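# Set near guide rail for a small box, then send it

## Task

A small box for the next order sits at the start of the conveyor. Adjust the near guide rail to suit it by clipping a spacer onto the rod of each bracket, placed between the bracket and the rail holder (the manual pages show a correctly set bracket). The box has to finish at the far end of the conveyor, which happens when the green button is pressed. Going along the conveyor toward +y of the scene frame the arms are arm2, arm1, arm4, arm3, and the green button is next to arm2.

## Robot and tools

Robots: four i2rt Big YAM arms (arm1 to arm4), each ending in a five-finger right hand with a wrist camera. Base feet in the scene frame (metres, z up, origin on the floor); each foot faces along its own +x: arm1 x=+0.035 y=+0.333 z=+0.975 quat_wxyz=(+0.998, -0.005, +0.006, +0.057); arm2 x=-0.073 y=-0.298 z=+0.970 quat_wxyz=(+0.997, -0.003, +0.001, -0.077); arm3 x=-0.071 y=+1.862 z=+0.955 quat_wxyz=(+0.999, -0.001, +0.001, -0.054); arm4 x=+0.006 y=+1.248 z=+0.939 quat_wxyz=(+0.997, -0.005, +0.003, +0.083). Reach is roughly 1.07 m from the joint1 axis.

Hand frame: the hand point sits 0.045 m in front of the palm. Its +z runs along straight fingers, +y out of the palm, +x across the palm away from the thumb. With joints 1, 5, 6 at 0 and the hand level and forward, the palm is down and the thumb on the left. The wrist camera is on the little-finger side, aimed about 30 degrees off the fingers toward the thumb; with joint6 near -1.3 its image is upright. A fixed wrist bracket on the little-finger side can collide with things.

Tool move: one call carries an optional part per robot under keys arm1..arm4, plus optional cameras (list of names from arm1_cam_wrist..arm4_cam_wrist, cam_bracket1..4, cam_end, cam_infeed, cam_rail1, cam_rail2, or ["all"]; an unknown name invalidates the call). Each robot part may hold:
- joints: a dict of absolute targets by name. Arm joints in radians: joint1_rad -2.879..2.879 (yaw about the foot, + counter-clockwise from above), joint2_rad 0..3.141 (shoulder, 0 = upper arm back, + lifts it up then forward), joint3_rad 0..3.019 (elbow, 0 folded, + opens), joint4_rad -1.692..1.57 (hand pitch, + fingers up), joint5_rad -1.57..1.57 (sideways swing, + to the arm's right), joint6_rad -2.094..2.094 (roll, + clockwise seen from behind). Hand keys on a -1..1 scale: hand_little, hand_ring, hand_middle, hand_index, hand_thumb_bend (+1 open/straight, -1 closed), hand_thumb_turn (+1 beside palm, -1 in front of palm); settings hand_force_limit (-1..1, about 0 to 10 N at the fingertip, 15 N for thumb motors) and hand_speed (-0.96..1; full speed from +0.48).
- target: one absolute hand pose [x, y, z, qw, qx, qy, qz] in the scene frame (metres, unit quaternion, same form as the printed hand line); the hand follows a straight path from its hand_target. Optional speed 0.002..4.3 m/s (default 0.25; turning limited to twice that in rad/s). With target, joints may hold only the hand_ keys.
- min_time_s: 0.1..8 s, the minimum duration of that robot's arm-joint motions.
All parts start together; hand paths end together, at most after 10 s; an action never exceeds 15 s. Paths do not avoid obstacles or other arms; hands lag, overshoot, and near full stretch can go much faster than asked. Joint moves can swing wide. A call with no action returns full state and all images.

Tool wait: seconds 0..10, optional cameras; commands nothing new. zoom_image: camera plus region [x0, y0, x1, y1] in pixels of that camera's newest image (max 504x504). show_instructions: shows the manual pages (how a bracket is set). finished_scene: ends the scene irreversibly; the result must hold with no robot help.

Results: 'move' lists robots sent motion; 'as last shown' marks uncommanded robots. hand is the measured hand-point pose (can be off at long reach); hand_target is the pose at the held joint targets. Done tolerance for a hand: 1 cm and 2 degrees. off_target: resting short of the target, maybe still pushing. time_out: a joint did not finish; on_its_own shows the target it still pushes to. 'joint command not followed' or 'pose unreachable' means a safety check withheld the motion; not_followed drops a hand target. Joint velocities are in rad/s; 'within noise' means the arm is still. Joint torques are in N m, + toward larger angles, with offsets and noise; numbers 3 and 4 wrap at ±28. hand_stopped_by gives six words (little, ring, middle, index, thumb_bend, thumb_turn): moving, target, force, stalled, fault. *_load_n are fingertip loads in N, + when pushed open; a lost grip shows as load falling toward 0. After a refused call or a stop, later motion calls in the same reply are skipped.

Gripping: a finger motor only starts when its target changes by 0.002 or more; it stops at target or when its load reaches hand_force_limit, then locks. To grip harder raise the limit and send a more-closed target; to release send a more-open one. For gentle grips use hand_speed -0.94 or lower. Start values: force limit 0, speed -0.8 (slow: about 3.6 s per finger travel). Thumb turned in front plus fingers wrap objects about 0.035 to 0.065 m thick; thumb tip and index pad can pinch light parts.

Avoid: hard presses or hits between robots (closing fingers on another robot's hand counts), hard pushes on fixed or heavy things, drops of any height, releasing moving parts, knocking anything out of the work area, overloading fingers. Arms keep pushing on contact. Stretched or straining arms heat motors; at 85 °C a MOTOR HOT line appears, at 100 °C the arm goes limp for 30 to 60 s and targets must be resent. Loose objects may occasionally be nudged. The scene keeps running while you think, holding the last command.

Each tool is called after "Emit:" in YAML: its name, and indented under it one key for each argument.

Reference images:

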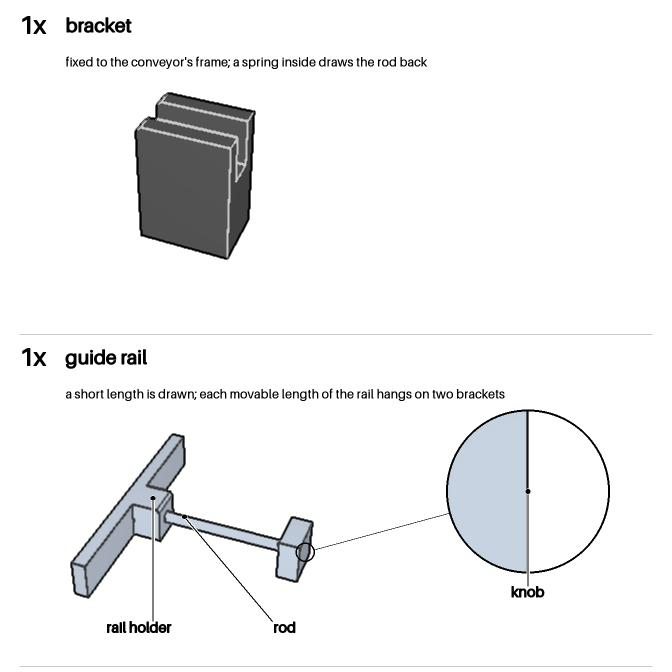

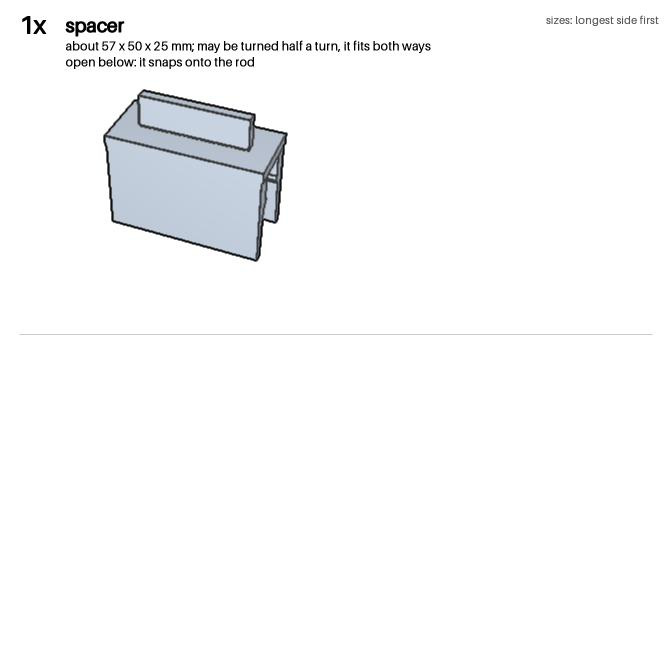

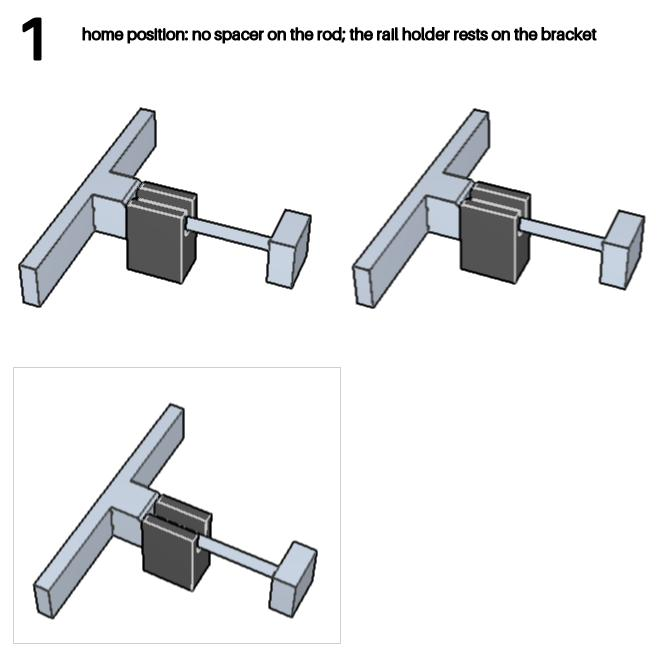

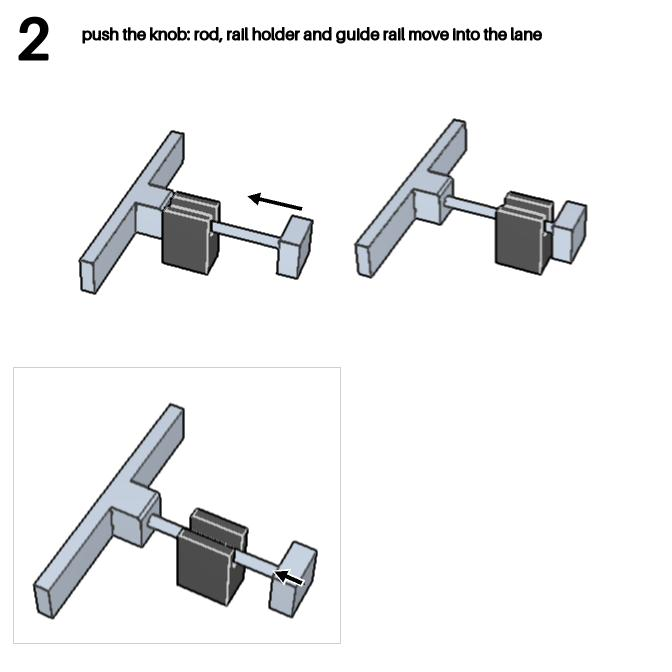

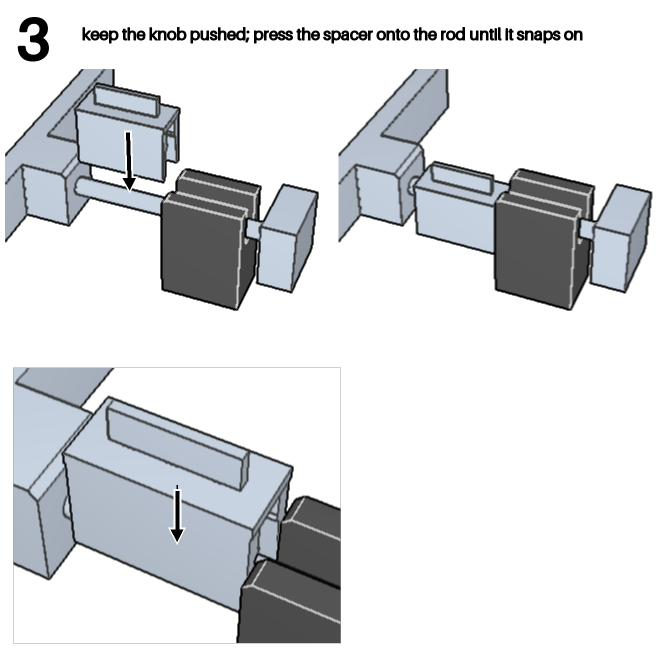

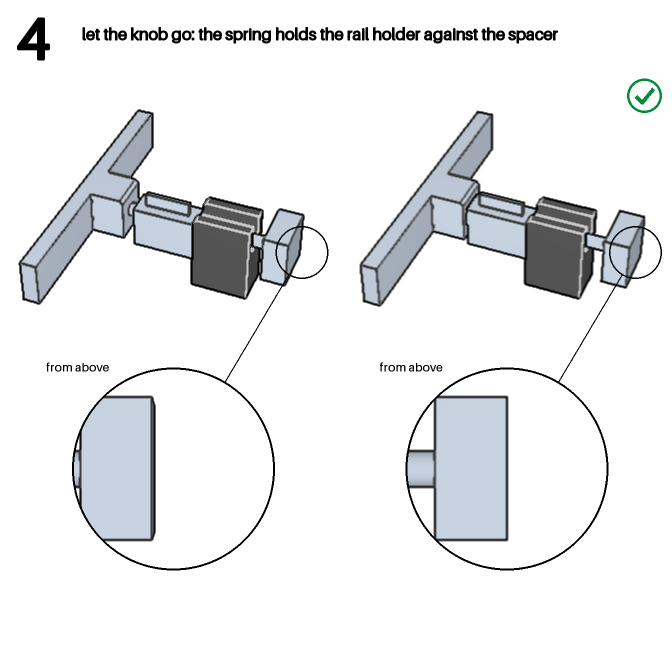

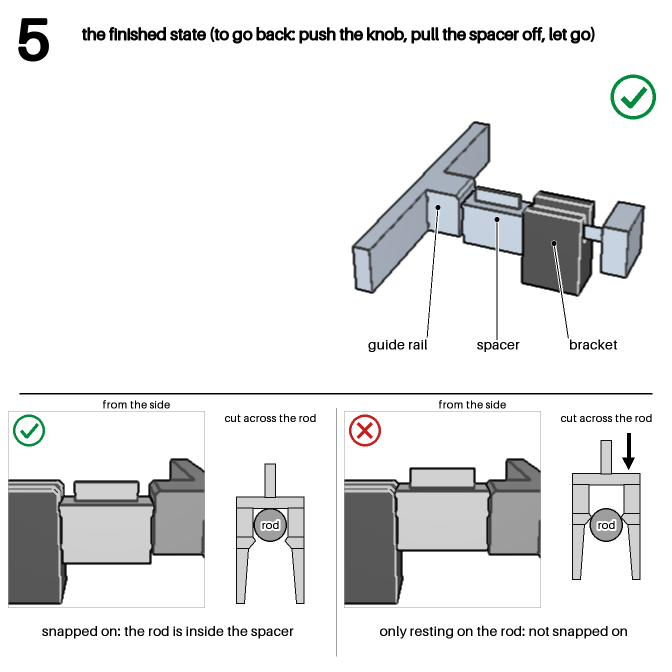

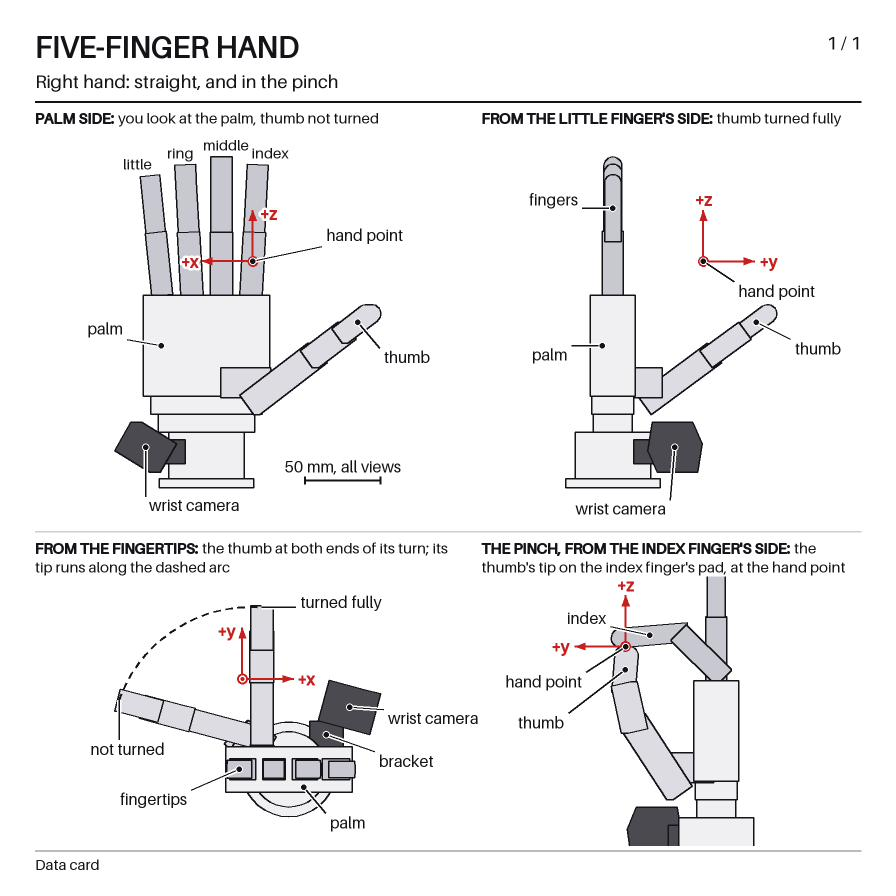

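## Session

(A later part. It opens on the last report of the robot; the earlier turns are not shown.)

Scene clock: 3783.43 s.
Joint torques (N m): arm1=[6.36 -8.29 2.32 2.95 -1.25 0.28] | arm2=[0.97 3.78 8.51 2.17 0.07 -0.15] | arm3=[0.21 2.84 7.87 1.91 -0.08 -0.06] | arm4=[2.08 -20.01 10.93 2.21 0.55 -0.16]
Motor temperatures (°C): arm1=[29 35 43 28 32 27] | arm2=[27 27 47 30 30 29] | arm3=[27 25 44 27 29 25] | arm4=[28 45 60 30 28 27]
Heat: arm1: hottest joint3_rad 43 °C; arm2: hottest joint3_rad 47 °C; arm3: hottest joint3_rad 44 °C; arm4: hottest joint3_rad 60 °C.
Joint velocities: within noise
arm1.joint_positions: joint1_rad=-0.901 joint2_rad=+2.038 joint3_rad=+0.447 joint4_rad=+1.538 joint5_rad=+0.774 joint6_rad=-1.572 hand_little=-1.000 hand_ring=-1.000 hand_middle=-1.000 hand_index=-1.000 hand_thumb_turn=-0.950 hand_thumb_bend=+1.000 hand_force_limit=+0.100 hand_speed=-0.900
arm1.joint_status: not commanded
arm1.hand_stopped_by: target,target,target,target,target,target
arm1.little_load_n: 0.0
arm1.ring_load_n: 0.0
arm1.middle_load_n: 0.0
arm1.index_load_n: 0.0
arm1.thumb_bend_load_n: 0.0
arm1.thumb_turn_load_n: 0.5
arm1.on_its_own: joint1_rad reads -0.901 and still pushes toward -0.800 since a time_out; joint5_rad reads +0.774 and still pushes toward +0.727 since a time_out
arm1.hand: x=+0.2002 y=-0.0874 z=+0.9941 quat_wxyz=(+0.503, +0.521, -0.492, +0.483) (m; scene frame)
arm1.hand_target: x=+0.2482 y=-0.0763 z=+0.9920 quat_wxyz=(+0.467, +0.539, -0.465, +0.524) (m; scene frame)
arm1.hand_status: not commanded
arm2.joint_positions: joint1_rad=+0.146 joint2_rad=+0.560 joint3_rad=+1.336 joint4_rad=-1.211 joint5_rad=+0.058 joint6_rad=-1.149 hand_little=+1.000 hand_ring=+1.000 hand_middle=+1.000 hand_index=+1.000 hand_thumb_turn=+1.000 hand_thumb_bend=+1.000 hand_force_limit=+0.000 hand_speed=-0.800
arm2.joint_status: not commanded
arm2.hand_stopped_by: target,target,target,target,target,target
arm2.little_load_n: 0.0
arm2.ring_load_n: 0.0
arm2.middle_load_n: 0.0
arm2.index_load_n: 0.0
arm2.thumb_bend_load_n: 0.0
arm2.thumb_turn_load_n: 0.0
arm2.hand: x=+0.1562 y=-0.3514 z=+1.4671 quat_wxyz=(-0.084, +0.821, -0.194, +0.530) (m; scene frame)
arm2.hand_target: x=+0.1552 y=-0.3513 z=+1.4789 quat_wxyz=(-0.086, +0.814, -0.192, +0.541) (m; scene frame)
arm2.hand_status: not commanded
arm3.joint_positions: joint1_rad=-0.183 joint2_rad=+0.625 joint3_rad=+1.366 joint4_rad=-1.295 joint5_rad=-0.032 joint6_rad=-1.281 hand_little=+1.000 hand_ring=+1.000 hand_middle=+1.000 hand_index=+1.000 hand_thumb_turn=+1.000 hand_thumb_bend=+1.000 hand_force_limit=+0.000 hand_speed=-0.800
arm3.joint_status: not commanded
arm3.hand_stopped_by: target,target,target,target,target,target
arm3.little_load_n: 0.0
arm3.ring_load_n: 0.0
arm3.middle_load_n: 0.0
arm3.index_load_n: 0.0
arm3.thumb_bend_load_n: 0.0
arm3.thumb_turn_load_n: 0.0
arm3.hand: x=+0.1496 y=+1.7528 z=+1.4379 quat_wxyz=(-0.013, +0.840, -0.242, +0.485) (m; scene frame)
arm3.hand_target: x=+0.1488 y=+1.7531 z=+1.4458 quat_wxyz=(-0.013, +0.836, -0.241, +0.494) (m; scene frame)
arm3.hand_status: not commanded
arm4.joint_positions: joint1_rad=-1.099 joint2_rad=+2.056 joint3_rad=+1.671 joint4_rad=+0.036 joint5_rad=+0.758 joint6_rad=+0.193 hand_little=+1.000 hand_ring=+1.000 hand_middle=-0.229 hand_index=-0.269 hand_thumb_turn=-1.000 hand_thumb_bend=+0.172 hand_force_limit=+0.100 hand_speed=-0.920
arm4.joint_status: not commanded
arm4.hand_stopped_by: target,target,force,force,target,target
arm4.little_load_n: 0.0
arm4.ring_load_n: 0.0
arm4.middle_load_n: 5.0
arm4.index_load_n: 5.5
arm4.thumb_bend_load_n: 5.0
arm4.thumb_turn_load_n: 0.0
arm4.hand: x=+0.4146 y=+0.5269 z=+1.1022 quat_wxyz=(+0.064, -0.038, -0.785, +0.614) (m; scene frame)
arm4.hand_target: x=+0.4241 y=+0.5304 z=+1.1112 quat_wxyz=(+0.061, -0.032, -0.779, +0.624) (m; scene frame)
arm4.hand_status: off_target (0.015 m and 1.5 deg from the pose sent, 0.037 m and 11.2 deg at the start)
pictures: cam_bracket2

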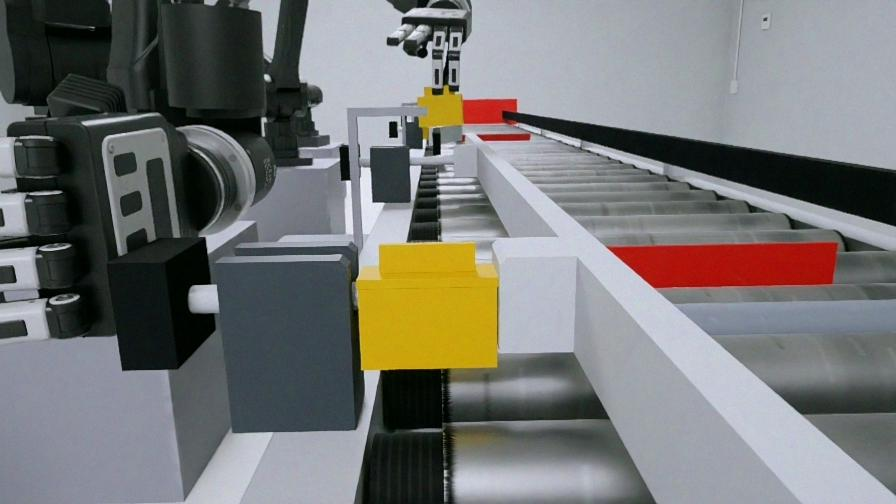

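Emit:
move:
  arm4: {"target":[0.411,0.544,1.103,0.0548,0.0151,-0.802,0.5947],"speed":0.05}
  cameras: ["cam_bracket1"]

Emit:
zoom_image:
  camera: "cam_bracket1"
  region: [390, 30, 510, 190]

Emit:
zoom_image:
  camera: "cam_bracket1"
  region: [490, 30, 610, 190]

Scene clock: 3813.87 s.
Joint torques (N m): arm1=[6.42 -8.41 2.15 2.95 -1.29 0.29] | arm2=[0.97 3.84 8.49 2.17 0.07 -0.15] | arm3=[0.26 2.84 7.88 1.91 -0.07 -0.05] | arm4=[0.38 -21.71 10.78 0.79 0.05 -0.18]
Motor temperatures (°C): arm1=[29 35 42 28 33 27] | arm2=[27 27 47 30 30 29] | arm3=[27 25 44 27 29 25] | arm4=[28 45 58 30 28 27]
Heat: arm1: hottest joint3_rad 42 °C; arm2: hottest joint3_rad 47 °C; arm3: hottest joint3_rad 44 °C; arm4: hottest joint3_rad 58 °C.
move: arm4 off_target
Joint velocities: within noise
arm1, arm2, arm3: as last shown
arm1.thumb_turn_load_n: 0.0
arm1.on_its_own: joint1_rad reads -0.901 and still pushes toward -0.800 since a time_out; joint5_rad reads +0.774 and still pushes toward +0.727 since a time_out
arm4.joint_positions: joint1_rad=-1.099 joint2_rad=+2.032 joint3_rad=+1.624 joint4_rad=+0.002 joint5_rad=+0.671 joint6_rad=+0.163 hand_little=+1.000 hand_ring=+1.000 hand_middle=-0.229 hand_index=-0.269 hand_thumb_turn=-1.000 hand_thumb_bend=+0.172 hand_force_limit=+0.100 hand_speed=-0.920
arm4.joint_status: not commanded
arm4.hand_stopped_by: target,target,force,force,target,target
arm4.little_load_n: -0.5
arm4.ring_load_n: 0.0
arm4.middle_load_n: 5.0
arm4.index_load_n: 6.0
arm4.thumb_bend_load_n: 5.0
arm4.thumb_turn_load_n: 0.0
arm4.hand: x=+0.4183 y=+0.5451 z=+1.0838 quat_wxyz=(+0.052, +0.011, -0.806, +0.590)
arm4.hand_target: x=+0.4109 y=+0.5442 z=+1.1038 quat_wxyz=(+0.055, +0.014, -0.802, +0.595)
arm4.hand_status: off_target (0.021 m and 0.9 deg from the pose sent, 0.017 m and 6.8 deg at the start)

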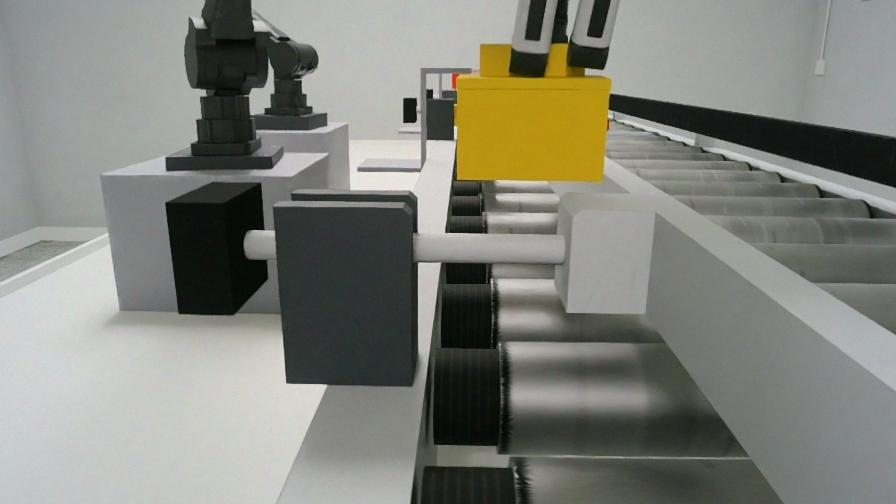

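Scaled by 3.150.

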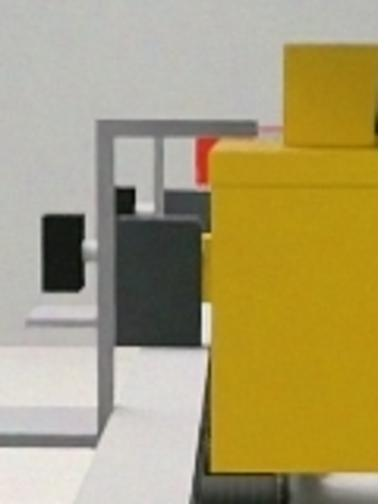

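Scaled by 3.150.

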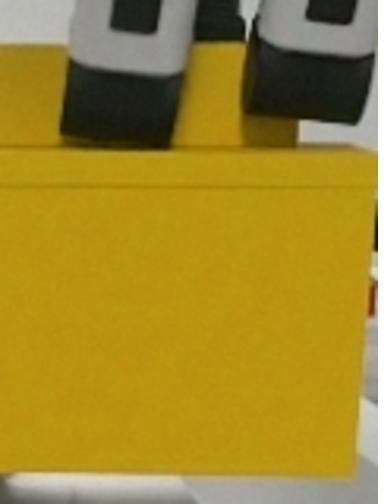

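Emit:
move:
  cameras: ["cam_bracket2","cam_bracket1","arm4_cam_wrist"]

Emit:
zoom_image:
  camera: "cam_bracket2"
  region: [200, 230, 380, 320]

Emit:
zoom_image:
  camera: "cam_bracket2"
  region: [200, 350, 380, 440]

Emit:
zoom_image:
  camera: "cam_bracket2"
  region: [345, 230, 515, 380]

Scene clock: 3843.20 s.
Joint torques (N m): arm1=[6.18 -8.94 2.36 2.93 -1.25 0.28] | arm2=[1.03 3.78 8.5 2.15 0.07 -0.15] | arm3=[0.21 2.84 7.87 1.91 -0.08 -0.05] | arm4=[0.5 -21.71 10.73 0.8 0.05 -0.16]
Motor temperatures (°C): arm1=[29 35 41 28 33 27] | arm2=[27 27 47 30 30 29] | arm3=[27 25 44 27 29 25] | arm4=[28 45 54 29 27 27]
Heat: arm1: hottest joint3_rad 41 °C; arm2: hottest joint3_rad 47 °C; arm3: hottest joint3_rad 44 °C; arm4: hottest joint3_rad 54 °C.
Joint velocities: within noise
arm1.joint_positions: joint1_rad=-0.901 joint2_rad=+2.038 joint3_rad=+0.447 joint4_rad=+1.538 joint5_rad=+0.774 joint6_rad=-1.572 hand_little=-1.000 hand_ring=-1.000 hand_middle=-1.000 hand_index=-1.000 hand_thumb_turn=-0.950 hand_thumb_bend=+1.000 hand_force_limit=+0.100 hand_speed=-0.900
arm1.joint_status: not commanded
arm1.hand_stopped_by: target,target,target,target,target,target
arm1.little_load_n: 0.0
arm1.ring_load_n: 0.0
arm1.middle_load_n: 0.0
arm1.index_load_n: 0.0
arm1.thumb_bend_load_n: 0.0
arm1.thumb_turn_load_n: 0.5
arm1.on_its_own: joint1_rad reads -0.901 and still pushes toward -0.800 since a time_out; joint5_rad reads +0.774 and still pushes toward +0.727 since a time_out
arm1.hand: x=+0.2002 y=-0.0874 z=+0.9941 quat_wxyz=(+0.503, +0.521, -0.492, +0.483) (m; scene frame)
arm1.hand_target: x=+0.2482 y=-0.0763 z=+0.9920 quat_wxyz=(+0.467, +0.539, -0.465, +0.524) (m; scene frame)
arm1.hand_status: not commanded
arm2.joint_positions: joint1_rad=+0.146 joint2_rad=+0.560 joint3_rad=+1.336 joint4_rad=-1.211 joint5_rad=+0.058 joint6_rad=-1.149 hand_little=+1.000 hand_ring=+1.000 hand_middle=+1.000 hand_index=+1.000 hand_thumb_turn=+1.000 hand_thumb_bend=+1.000 hand_force_limit=+0.000 hand_speed=-0.800
arm2.joint_status: not commanded
arm2.hand_stopped_by: target,target,target,target,target,target
arm2.little_load_n: 0.0
arm2.ring_load_n: 0.0
arm2.middle_load_n: 0.0
arm2.index_load_n: 0.0
arm2.thumb_bend_load_n: 0.0
arm2.thumb_turn_load_n: 0.0
arm2.hand: x=+0.1562 y=-0.3514 z=+1.4671 quat_wxyz=(-0.084, +0.821, -0.194, +0.530) (m; scene frame)
arm2.hand_target: x=+0.1552 y=-0.3513 z=+1.4789 quat_wxyz=(-0.086, +0.814, -0.192, +0.541) (m; scene frame)
arm2.hand_status: not commanded
arm3.joint_positions: joint1_rad=-0.183 joint2_rad=+0.625 joint3_rad=+1.366 joint4_rad=-1.295 joint5_rad=-0.032 joint6_rad=-1.281 hand_little=+1.000 hand_ring=+1.000 hand_middle=+1.000 hand_index=+1.000 hand_thumb_turn=+1.000 hand_thumb_bend=+1.000 hand_force_limit=+0.000 hand_speed=-0.800
arm3.joint_status: not commanded
arm3.hand_stopped_by: target,target,target,target,target,target
arm3.little_load_n: 0.0
arm3.ring_load_n: 0.0
arm3.middle_load_n: 0.0
arm3.index_load_n: 0.0
arm3.thumb_bend_load_n: 0.0
arm3.thumb_turn_load_n: 0.0
arm3.hand: x=+0.1496 y=+1.7528 z=+1.4379 quat_wxyz=(-0.013, +0.840, -0.242, +0.485) (m; scene frame)
arm3.hand_target: x=+0.1488 y=+1.7531 z=+1.4458 quat_wxyz=(-0.013, +0.836, -0.241, +0.494) (m; scene frame)
arm3.hand_status: not commanded
arm4.joint_positions: joint1_rad=-1.099 joint2_rad=+2.032 joint3_rad=+1.624 joint4_rad=+0.002 joint5_rad=+0.671 joint6_rad=+0.163 hand_little=+1.000 hand_ring=+1.000 hand_middle=-0.229 hand_index=-0.269 hand_thumb_turn=-1.000 hand_thumb_bend=+0.172 hand_force_limit=+0.100 hand_speed=-0.920
arm4.joint_status: not commanded
arm4.hand_stopped_by: target,target,force,force,target,target
arm4.little_load_n: 0.0
arm4.ring_load_n: 0.0
arm4.middle_load_n: 5.0
arm4.index_load_n: 6.0
arm4.thumb_bend_load_n: 5.0
arm4.thumb_turn_load_n: 0.0
arm4.hand: x=+0.4183 y=+0.5451 z=+1.0838 quat_wxyz=(+0.052, +0.011, -0.806, +0.590) (m; scene frame)
arm4.hand_target: x=+0.4109 y=+0.5442 z=+1.1038 quat_wxyz=(+0.055, +0.014, -0.802, +0.595) (m; scene frame)
arm4.hand_status: off_target (0.021 m and 0.9 deg from the pose sent, 0.017 m and 6.8 deg at the start)
pictures: arm4_cam_wrist, cam_bracket1, cam_bracket2

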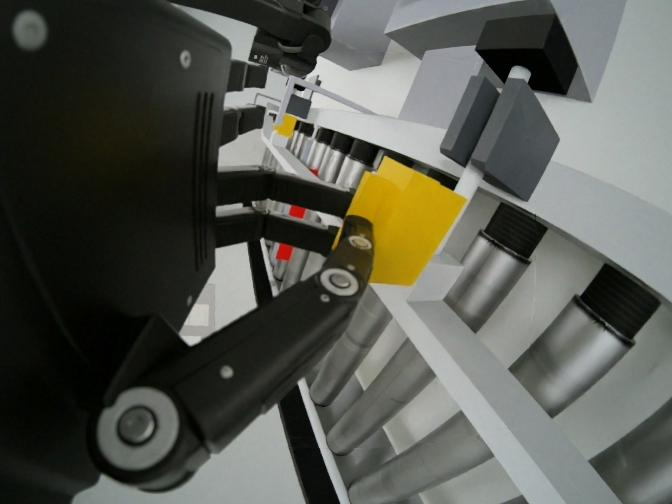

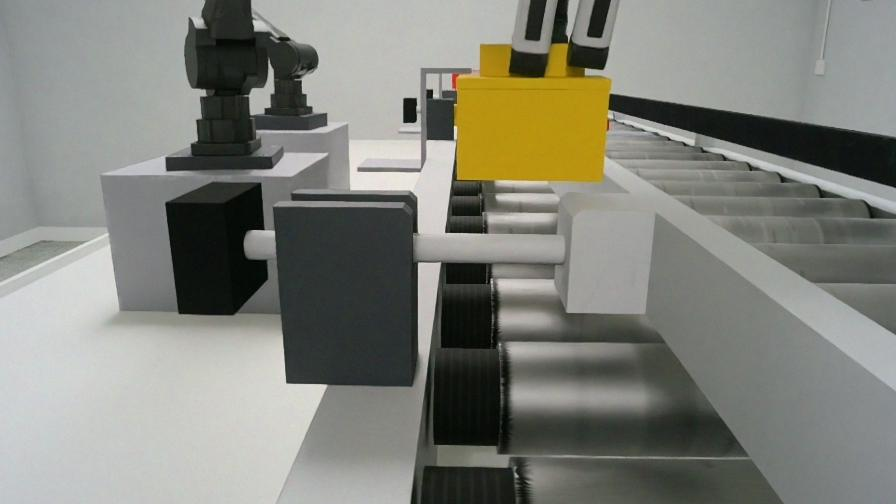

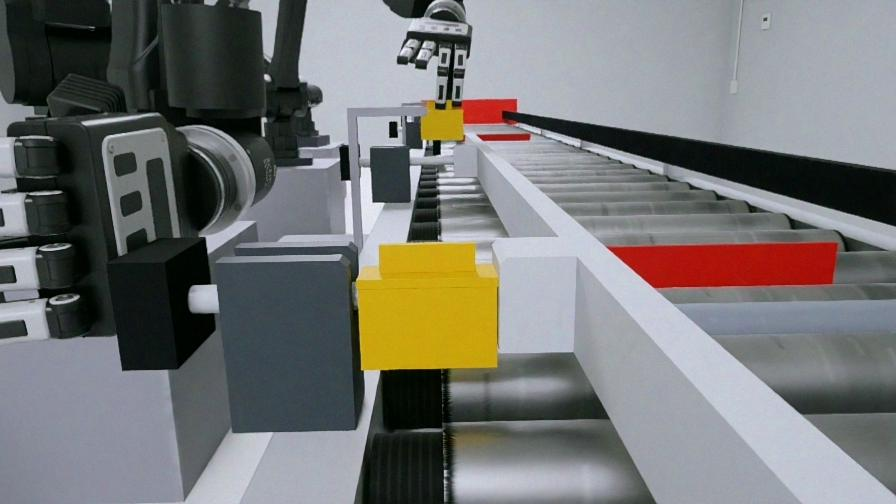

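Scaled by 2.800.

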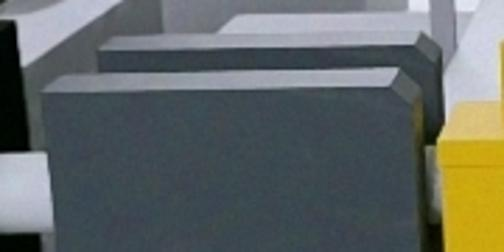

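Scaled by 2.800.

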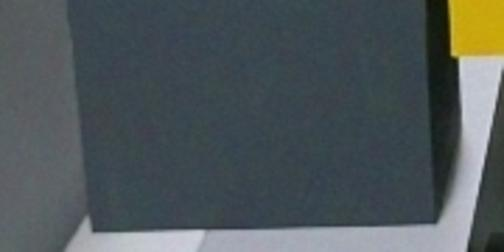

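Scaled by 2.965.

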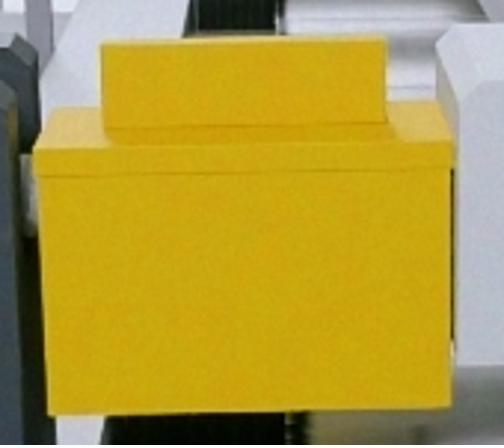

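Emit:
move:
  arm4: {"target":[0.3915,0.541,1.104,0.0548,0.0151,-0.802,0.5947],"speed":0.05}
  cameras: ["cam_bracket1"]

Emit:
zoom_image:
  camera: "cam_bracket1"
  region: [390, 30, 620, 200]

Scene clock: 3864.70 s.
Joint torques (N m): arm1=[6.12 -8.47 2.26 2.97 -1.27 0.27] | arm2=[1.03 3.78 8.5 2.14 0.07 -0.15] | arm3=[0.21 2.9 7.88 1.91 -0.07 -0.05] | arm4=[0.62 -21.36 10.77 1.63 0.05 -0.18]
Motor temperatures (°C): arm1=[29 35 41 28 33 27] | arm2=[27 27 47 30 30 29] | arm3=[27 25 44 27 29 25] | arm4=[28 46 52 29 27 27]
Heat: arm1: hottest joint3_rad 41 °C; arm2: hottest joint3_rad 47 °C; arm3: hottest joint3_rad 44 °C; arm4: hottest joint3_rad 52 °C.
move: arm4 off_target
Joint velocities: within noise
arm1, arm2, arm3: as last shown
arm1.thumb_bend_load_n: -0.5
arm1.on_its_own: joint1_rad reads -0.901 and still pushes toward -0.800 since a time_out; joint5_rad reads +0.774 and still pushes toward +0.727 since a time_out
arm4.joint_positions: joint1_rad=-1.128 joint2_rad=+2.013 joint3_rad=+1.590 joint4_rad=+0.002 joint5_rad=+0.646 joint6_rad=+0.150 hand_little=+1.000 hand_ring=+1.000 hand_middle=-0.229 hand_index=-0.269 hand_thumb_turn=-1.000 hand_thumb_bend=+0.172 hand_force_limit=+0.100 hand_speed=-0.920
arm4.joint_status: not commanded
arm4.hand_stopped_by: target,target,force,force,target,target
arm4.little_load_n: 0.0
arm4.ring_load_n: 0.5
arm4.middle_load_n: 5.0
arm4.index_load_n: 6.0
arm4.thumb_bend_load_n: 5.0
arm4.thumb_turn_load_n: 0.0
arm4.hand: x=+0.3954 y=+0.5430 z=+1.0784 quat_wxyz=(+0.059, +0.014, -0.811, +0.582)
arm4.hand_target: x=+0.3879 y=+0.5384 z=+1.1038 quat_wxyz=(+0.057, +0.013, -0.802, +0.594)
arm4.hand_status: off_target (0.026 m and 1.8 deg from the pose sent, 0.034 m and 0.9 deg at the start)

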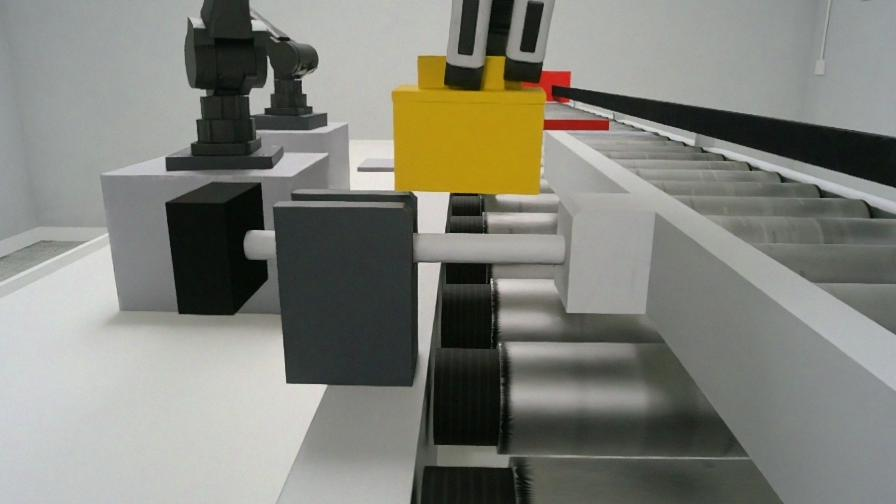

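Scaled by 2.191.

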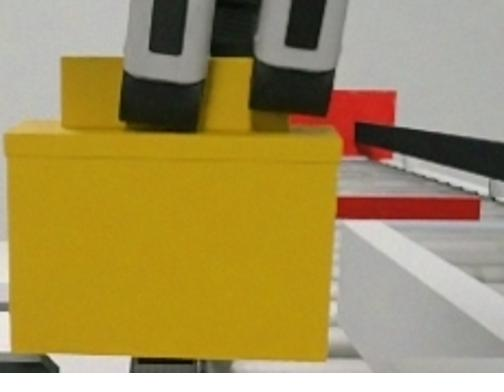

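Emit:
move:
  arm4: {"joints":{"joint1_rad":-1.095},"min_time_s":1}
  cameras: ["cam_bracket1"]

Emit:
zoom_image:
  camera: "cam_bracket1"
  region: [380, 70, 500, 220]

Emit:
zoom_image:
  camera: "cam_bracket1"
  region: [480, 70, 600, 220]

Scene clock: 3886.77 s.
Joint torques (N m): arm1=[6.59 -8.7 2.13 3.11 -1.26 0.31] | arm2=[0.97 3.78 8.51 2.15 0.07 -0.15] | arm3=[0.21 2.84 7.88 1.91 -0.08 -0.05] | arm4=[1.79 -21.66 10.78 1.66 0.08 -0.17]
Motor temperatures (°C): arm1=[29 35 41 28 33 27] | arm2=[27 27 47 30 30 29] | arm3=[27 25 44 27 29 25] | arm4=[28 48 53 29 27 27]
Heat: arm1: hottest joint3_rad 41 °C; arm2: hottest joint3_rad 47 °C; arm3: hottest joint3_rad 44 °C; arm4: hottest joint3_rad 53 °C.
move: arm4 done
Joint velocities: within noise
arm1, arm2, arm3: as last shown
arm1.thumb_bend_load_n: 0.0
arm1.on_its_own: joint1_rad reads -0.901 and still pushes toward -0.800 since a time_out; joint5_rad reads +0.774 and still pushes toward +0.727 since a time_out
arm4.joint_positions: joint1_rad=-1.106 joint2_rad=+2.013 joint3_rad=+1.590 joint4_rad=+0.002 joint5_rad=+0.646 joint6_rad=+0.150 hand_little=+1.000 hand_ring=+1.000 hand_middle=-0.229 hand_index=-0.269 hand_thumb_turn=-1.000 hand_thumb_bend=+0.172 hand_force_limit=+0.100 hand_speed=-0.920
arm4.joint_status: all done
arm4.hand_stopped_by: target,target,force,force,target,target
arm4.little_load_n: 0.0
arm4.ring_load_n: -0.5
arm4.middle_load_n: 5.0
arm4.index_load_n: 6.0
arm4.thumb_bend_load_n: 5.0
arm4.thumb_turn_load_n: 0.0
arm4.hand: x=+0.4105 y=+0.5515 z=+1.0782 quat_wxyz=(+0.052, +0.023, -0.811, +0.583)
arm4.hand_target: x=+0.4217 y=+0.5576 z=+1.1034 quat_wxyz=(+0.043, +0.032, -0.801, +0.596)
arm4.hand_status: not commanded

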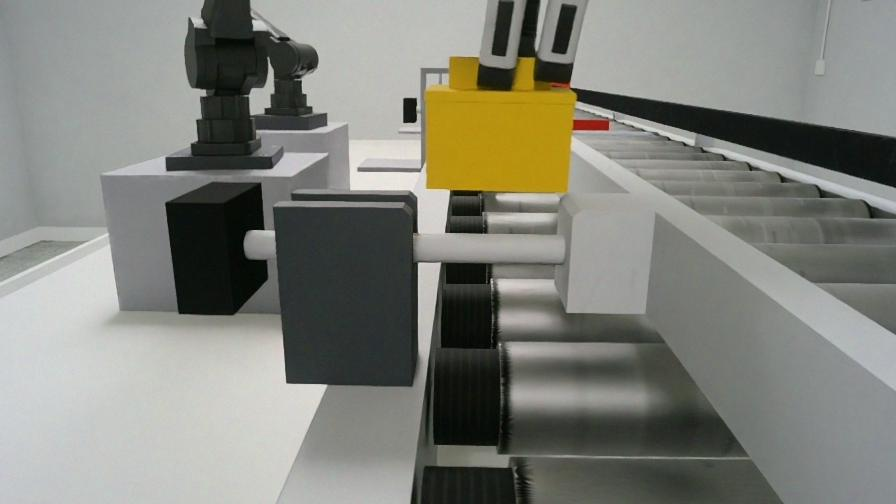

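Scaled by 3.360.

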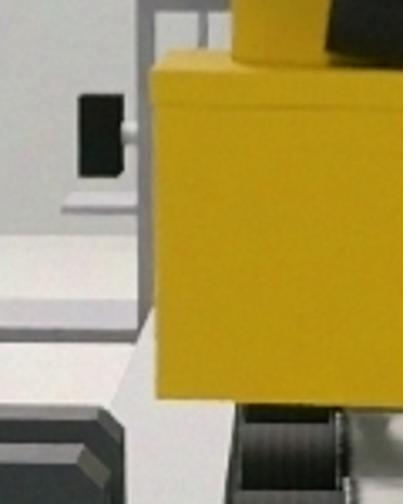

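Scaled by 3.360.

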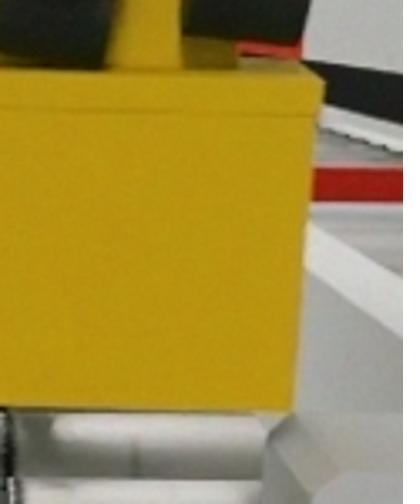

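Emit:
move:
  arm4: {"target":[0.4032,0.5416,1.1034,0.0311,0.0305,-0.7768,0.6282],"speed":0.05}
  cameras: ["cam_bracket1"]

Emit:
zoom_image:
  camera: "cam_bracket1"
  region: [380, 50, 500, 200]

Emit:
zoom_image:
  camera: "cam_bracket1"
  region: [480, 50, 600, 200]

Scene clock: 3909.07 s.
Joint torques (N m): arm1=[5.71 -9 2.25 3.04 -1.28 0.29] | arm2=[0.85 3.84 8.5 2.15 0.07 -0.15] | arm3=[0.26 2.9 7.88 1.91 -0.08 -0.05] | arm4=[0.15 -20.95 10.55 2.33 0 -0.17]
Motor temperatures (°C): arm1=[29 35 41 28 33 27] | arm2=[27 27 47 30 30 29] | arm3=[27 25 44 27 29 25] | arm4=[28 48 53 29 27 27]
Heat: arm1: hottest joint3_rad 41 °C; arm2: hottest joint3_rad 47 °C; arm3: hottest joint3_rad 44 °C; arm4: hottest joint3_rad 53 °C.
move: arm4 off_target
Joint velocities: within noise
arm1, arm2, arm3: as last shown
arm1.on_its_own: joint1_rad reads -0.901 and still pushes toward -0.800 since a time_out; joint5_rad reads +0.774 and still pushes toward +0.727 since a time_out
arm1.hand_target: x=+0.2482 y=-0.0763 z=+0.9920 quat_wxyz=(+0.467, +0.539, -0.465, +0.525)
arm3.thumb_bend_load_n: -0.5
arm4.joint_positions: joint1_rad=-1.113 joint2_rad=+2.010 joint3_rad=+1.524 joint4_rad=+0.162 joint5_rad=+0.608 joint6_rad=+0.093 hand_little=+1.000 hand_ring=+1.000 hand_middle=-0.229 hand_index=-0.269 hand_thumb_turn=-1.000 hand_thumb_bend=+0.172 hand_force_limit=+0.100 hand_speed=-0.920
arm4.joint_status: not commanded
arm4.hand_stopped_by: target,target,force,force,target,target
arm4.little_load_n: 0.0
arm4.ring_load_n: 0.0
arm4.middle_load_n: 5.0
arm4.index_load_n: 6.0
arm4.thumb_bend_load_n: 4.5
arm4.thumb_turn_load_n: 0.0
arm4.hand: x=+0.4114 y=+0.5491 z=+1.0757 quat_wxyz=(+0.034, +0.036, -0.790, +0.611)
arm4.hand_target: x=+0.4044 y=+0.5424 z=+1.1027 quat_wxyz=(+0.031, +0.032, -0.777, +0.628)
arm4.hand_status: off_target (0.030 m and 2.6 deg from the pose sent, 0.028 m and 7.0 deg at the start)

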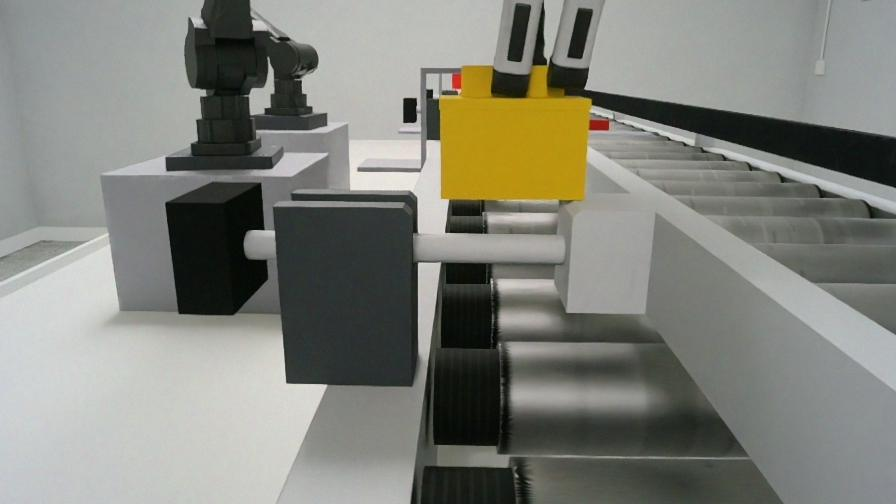

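Scaled by 3.360.

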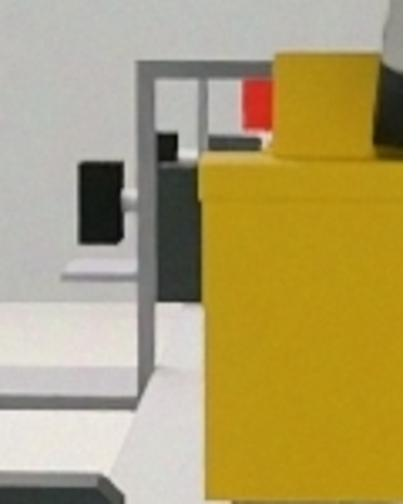

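Scaled by 3.360.

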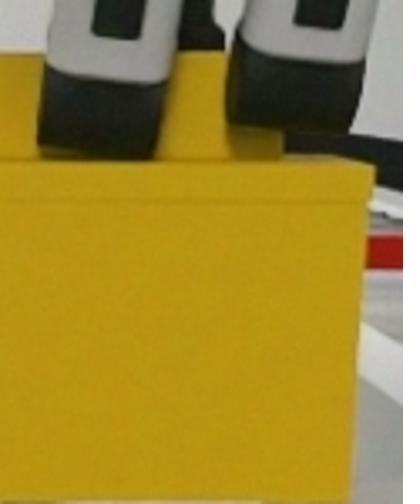

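Emit:
move:
  arm4: {"joints":{"joint5_rad":0.66},"min_time_s":1}
  cameras: ["cam_bracket1"]

Emit:
zoom_image:
  camera: "cam_bracket1"
  region: [370, 60, 490, 210]

Emit:
zoom_image:
  camera: "cam_bracket1"
  region: [480, 60, 600, 210]

Scene clock: 3931.13 s.
Joint torques (N m): arm1=[6.3 -8.35 2.29 2.92 -1.29 0.3] | arm2=[0.91 3.84 8.5 2.17 0.07 -0.15] | arm3=[0.26 2.84 7.87 1.91 -0.07 -0.05] | arm4=[0.21 -21.01 10.52 2.35 0.52 -0.18]
Motor temperatures (°C): arm1=[29 35 40 28 33 27] | arm2=[27 27 47 30 30 29] | arm3=[27 25 44 27 29 25] | arm4=[28 45 53 30 27 27]
Heat: arm1: hottest joint3_rad 40 °C; arm2: hottest joint3_rad 47 °C; arm3: hottest joint3_rad 44 °C; arm4: hottest joint3_rad 53 °C.
move: arm4 done
Joint velocities: within noise
arm1, arm2, arm3: as last shown
arm1.on_its_own: joint1_rad reads -0.901 and still pushes toward -0.800 since a time_out; joint5_rad reads +0.774 and still pushes toward +0.727 since a time_out
arm4.joint_positions: joint1_rad=-1.113 joint2_rad=+2.010 joint3_rad=+1.524 joint4_rad=+0.162 joint5_rad=+0.653 joint6_rad=+0.093 hand_little=+1.000 hand_ring=+1.000 hand_middle=-0.229 hand_index=-0.269 hand_thumb_turn=-1.000 hand_thumb_bend=+0.172 hand_force_limit=+0.100 hand_speed=-0.920
arm4.joint_status: all done
arm4.hand_stopped_by: target,target,force,force,target,target
arm4.little_load_n: 0.0
arm4.ring_load_n: 0.0
arm4.middle_load_n: 5.0
arm4.index_load_n: 6.0
arm4.thumb_bend_load_n: 5.0
arm4.thumb_turn_load_n: 0.0
arm4.hand: x=+0.4029 y=+0.5474 z=+1.0769 quat_wxyz=(+0.052, +0.023, -0.788, +0.613)
arm4.hand_target: x=+0.3934 y=+0.5405 z=+1.1041 quat_wxyz=(+0.053, +0.014, -0.775, +0.630)
arm4.hand_status: not commanded

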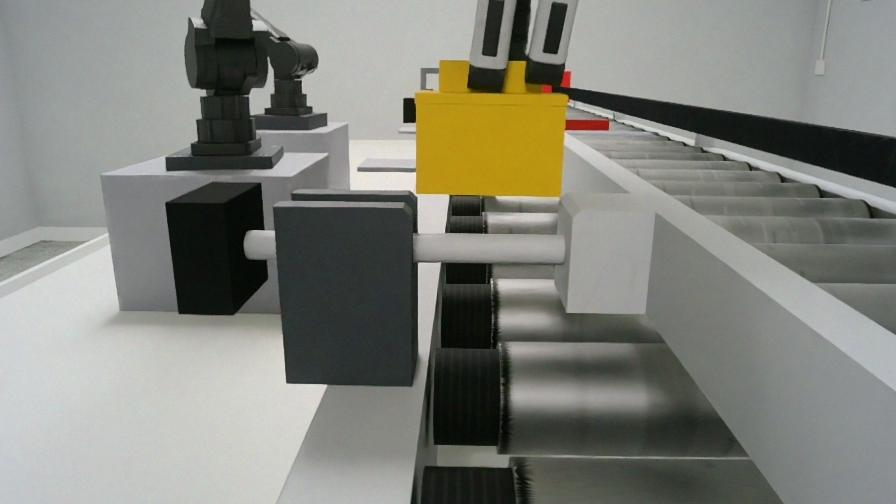

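Scaled by 3.360.

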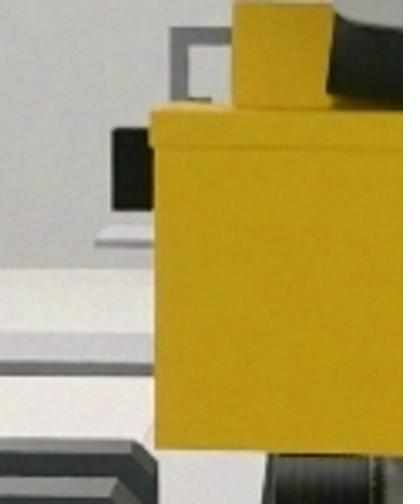

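Scaled by 3.360.

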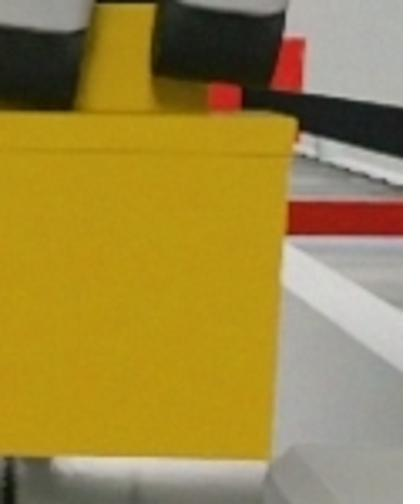

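Emit:
move:
  arm4: {"joints":{"joint6_rad":0.132,"joint2_rad":1.98},"min_time_s":1}
  cameras: ["cam_bracket1"]

Emit:
zoom_image:
  camera: "cam_bracket1"
  region: [370, 60, 490, 210]

Emit:
zoom_image:
  camera: "cam_bracket1"
  region: [480, 60, 600, 210]

Scene clock: 3946.70 s.
Joint torques (N m): arm1=[6.48 -8.64 2.22 2.95 -1.28 0.3] | arm2=[0.91 3.84 8.5 2.17 0.07 -0.15] | arm3=[0.26 2.84 7.88 1.91 -0.07 -0.05] | arm4=[0.15 -21.19 10.55 2.33 0.51 0.21]
Motor temperatures (°C): arm1=[29 35 40 28 33 27] | arm2=[27 27 47 30 30 29] | arm3=[27 25 44 27 29 25] | arm4=[28 44 53 30 27 27]
Heat: arm1: hottest joint3_rad 40 °C; arm2: hottest joint3_rad 47 °C; arm3: hottest joint3_rad 44 °C; arm4: hottest joint3_rad 53 °C.
move: arm4 done
Joint velocities: within noise
arm1, arm2, arm3: as last shown
arm1.on_its_own: joint1_rad reads -0.901 and still pushes toward -0.800 since a time_out; joint5_rad reads +0.774 and still pushes toward +0.727 since a time_out
arm2.thumb_bend_load_n: 0.5
arm3.thumb_bend_load_n: 0.0
arm4.joint_positions: joint1_rad=-1.113 joint2_rad=+2.010 joint3_rad=+1.524 joint4_rad=+0.162 joint5_rad=+0.653 joint6_rad=+0.110 hand_little=+1.000 hand_ring=+1.000 hand_middle=-0.229 hand_index=-0.269 hand_thumb_turn=-1.000 hand_thumb_bend=+0.172 hand_force_limit=+0.100 hand_speed=-0.920
arm4.joint_status: all done
arm4.hand_stopped_by: target,target,force,force,target,target
arm4.little_load_n: 0.0
arm4.ring_load_n: 0.0
arm4.middle_load_n: 5.0
arm4.index_load_n: 6.0
arm4.thumb_bend_load_n: 5.0
arm4.thumb_turn_load_n: 0.0
arm4.hand: x=+0.4039 y=+0.5473 z=+1.0773 quat_wxyz=(+0.046, +0.016, -0.788, +0.614)
arm4.hand_target: x=+0.3971 y=+0.5400 z=+1.1076 quat_wxyz=(+0.033, -0.010, -0.774, +0.632)
arm4.hand_status: not commanded

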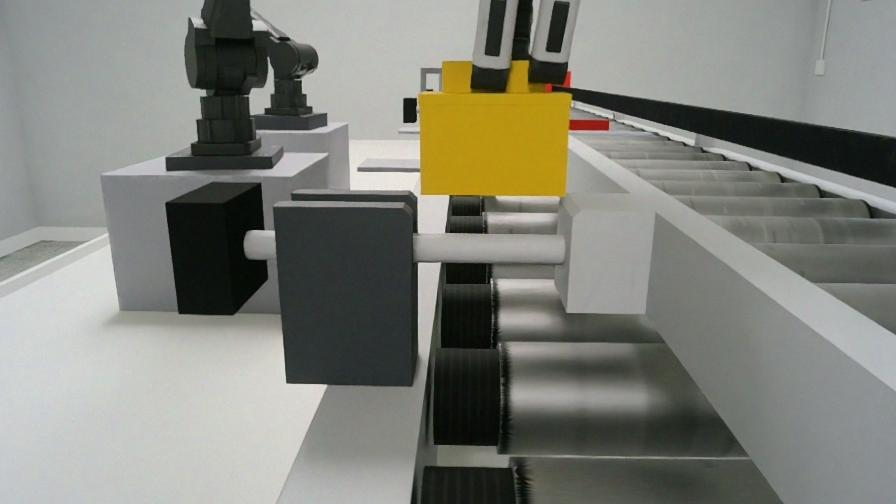

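Scaled by 3.360.

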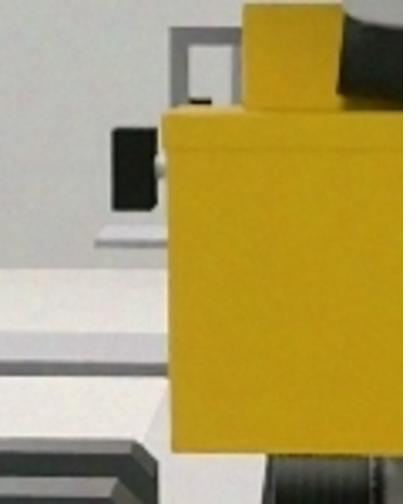

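Scaled by 3.360.

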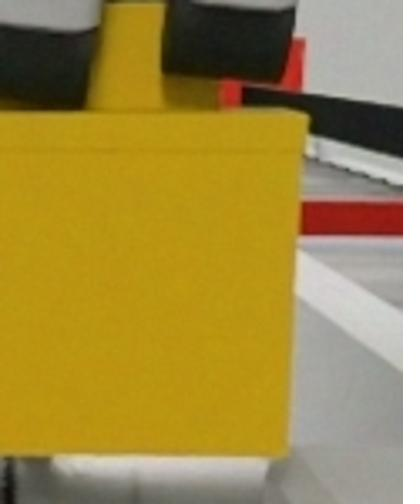

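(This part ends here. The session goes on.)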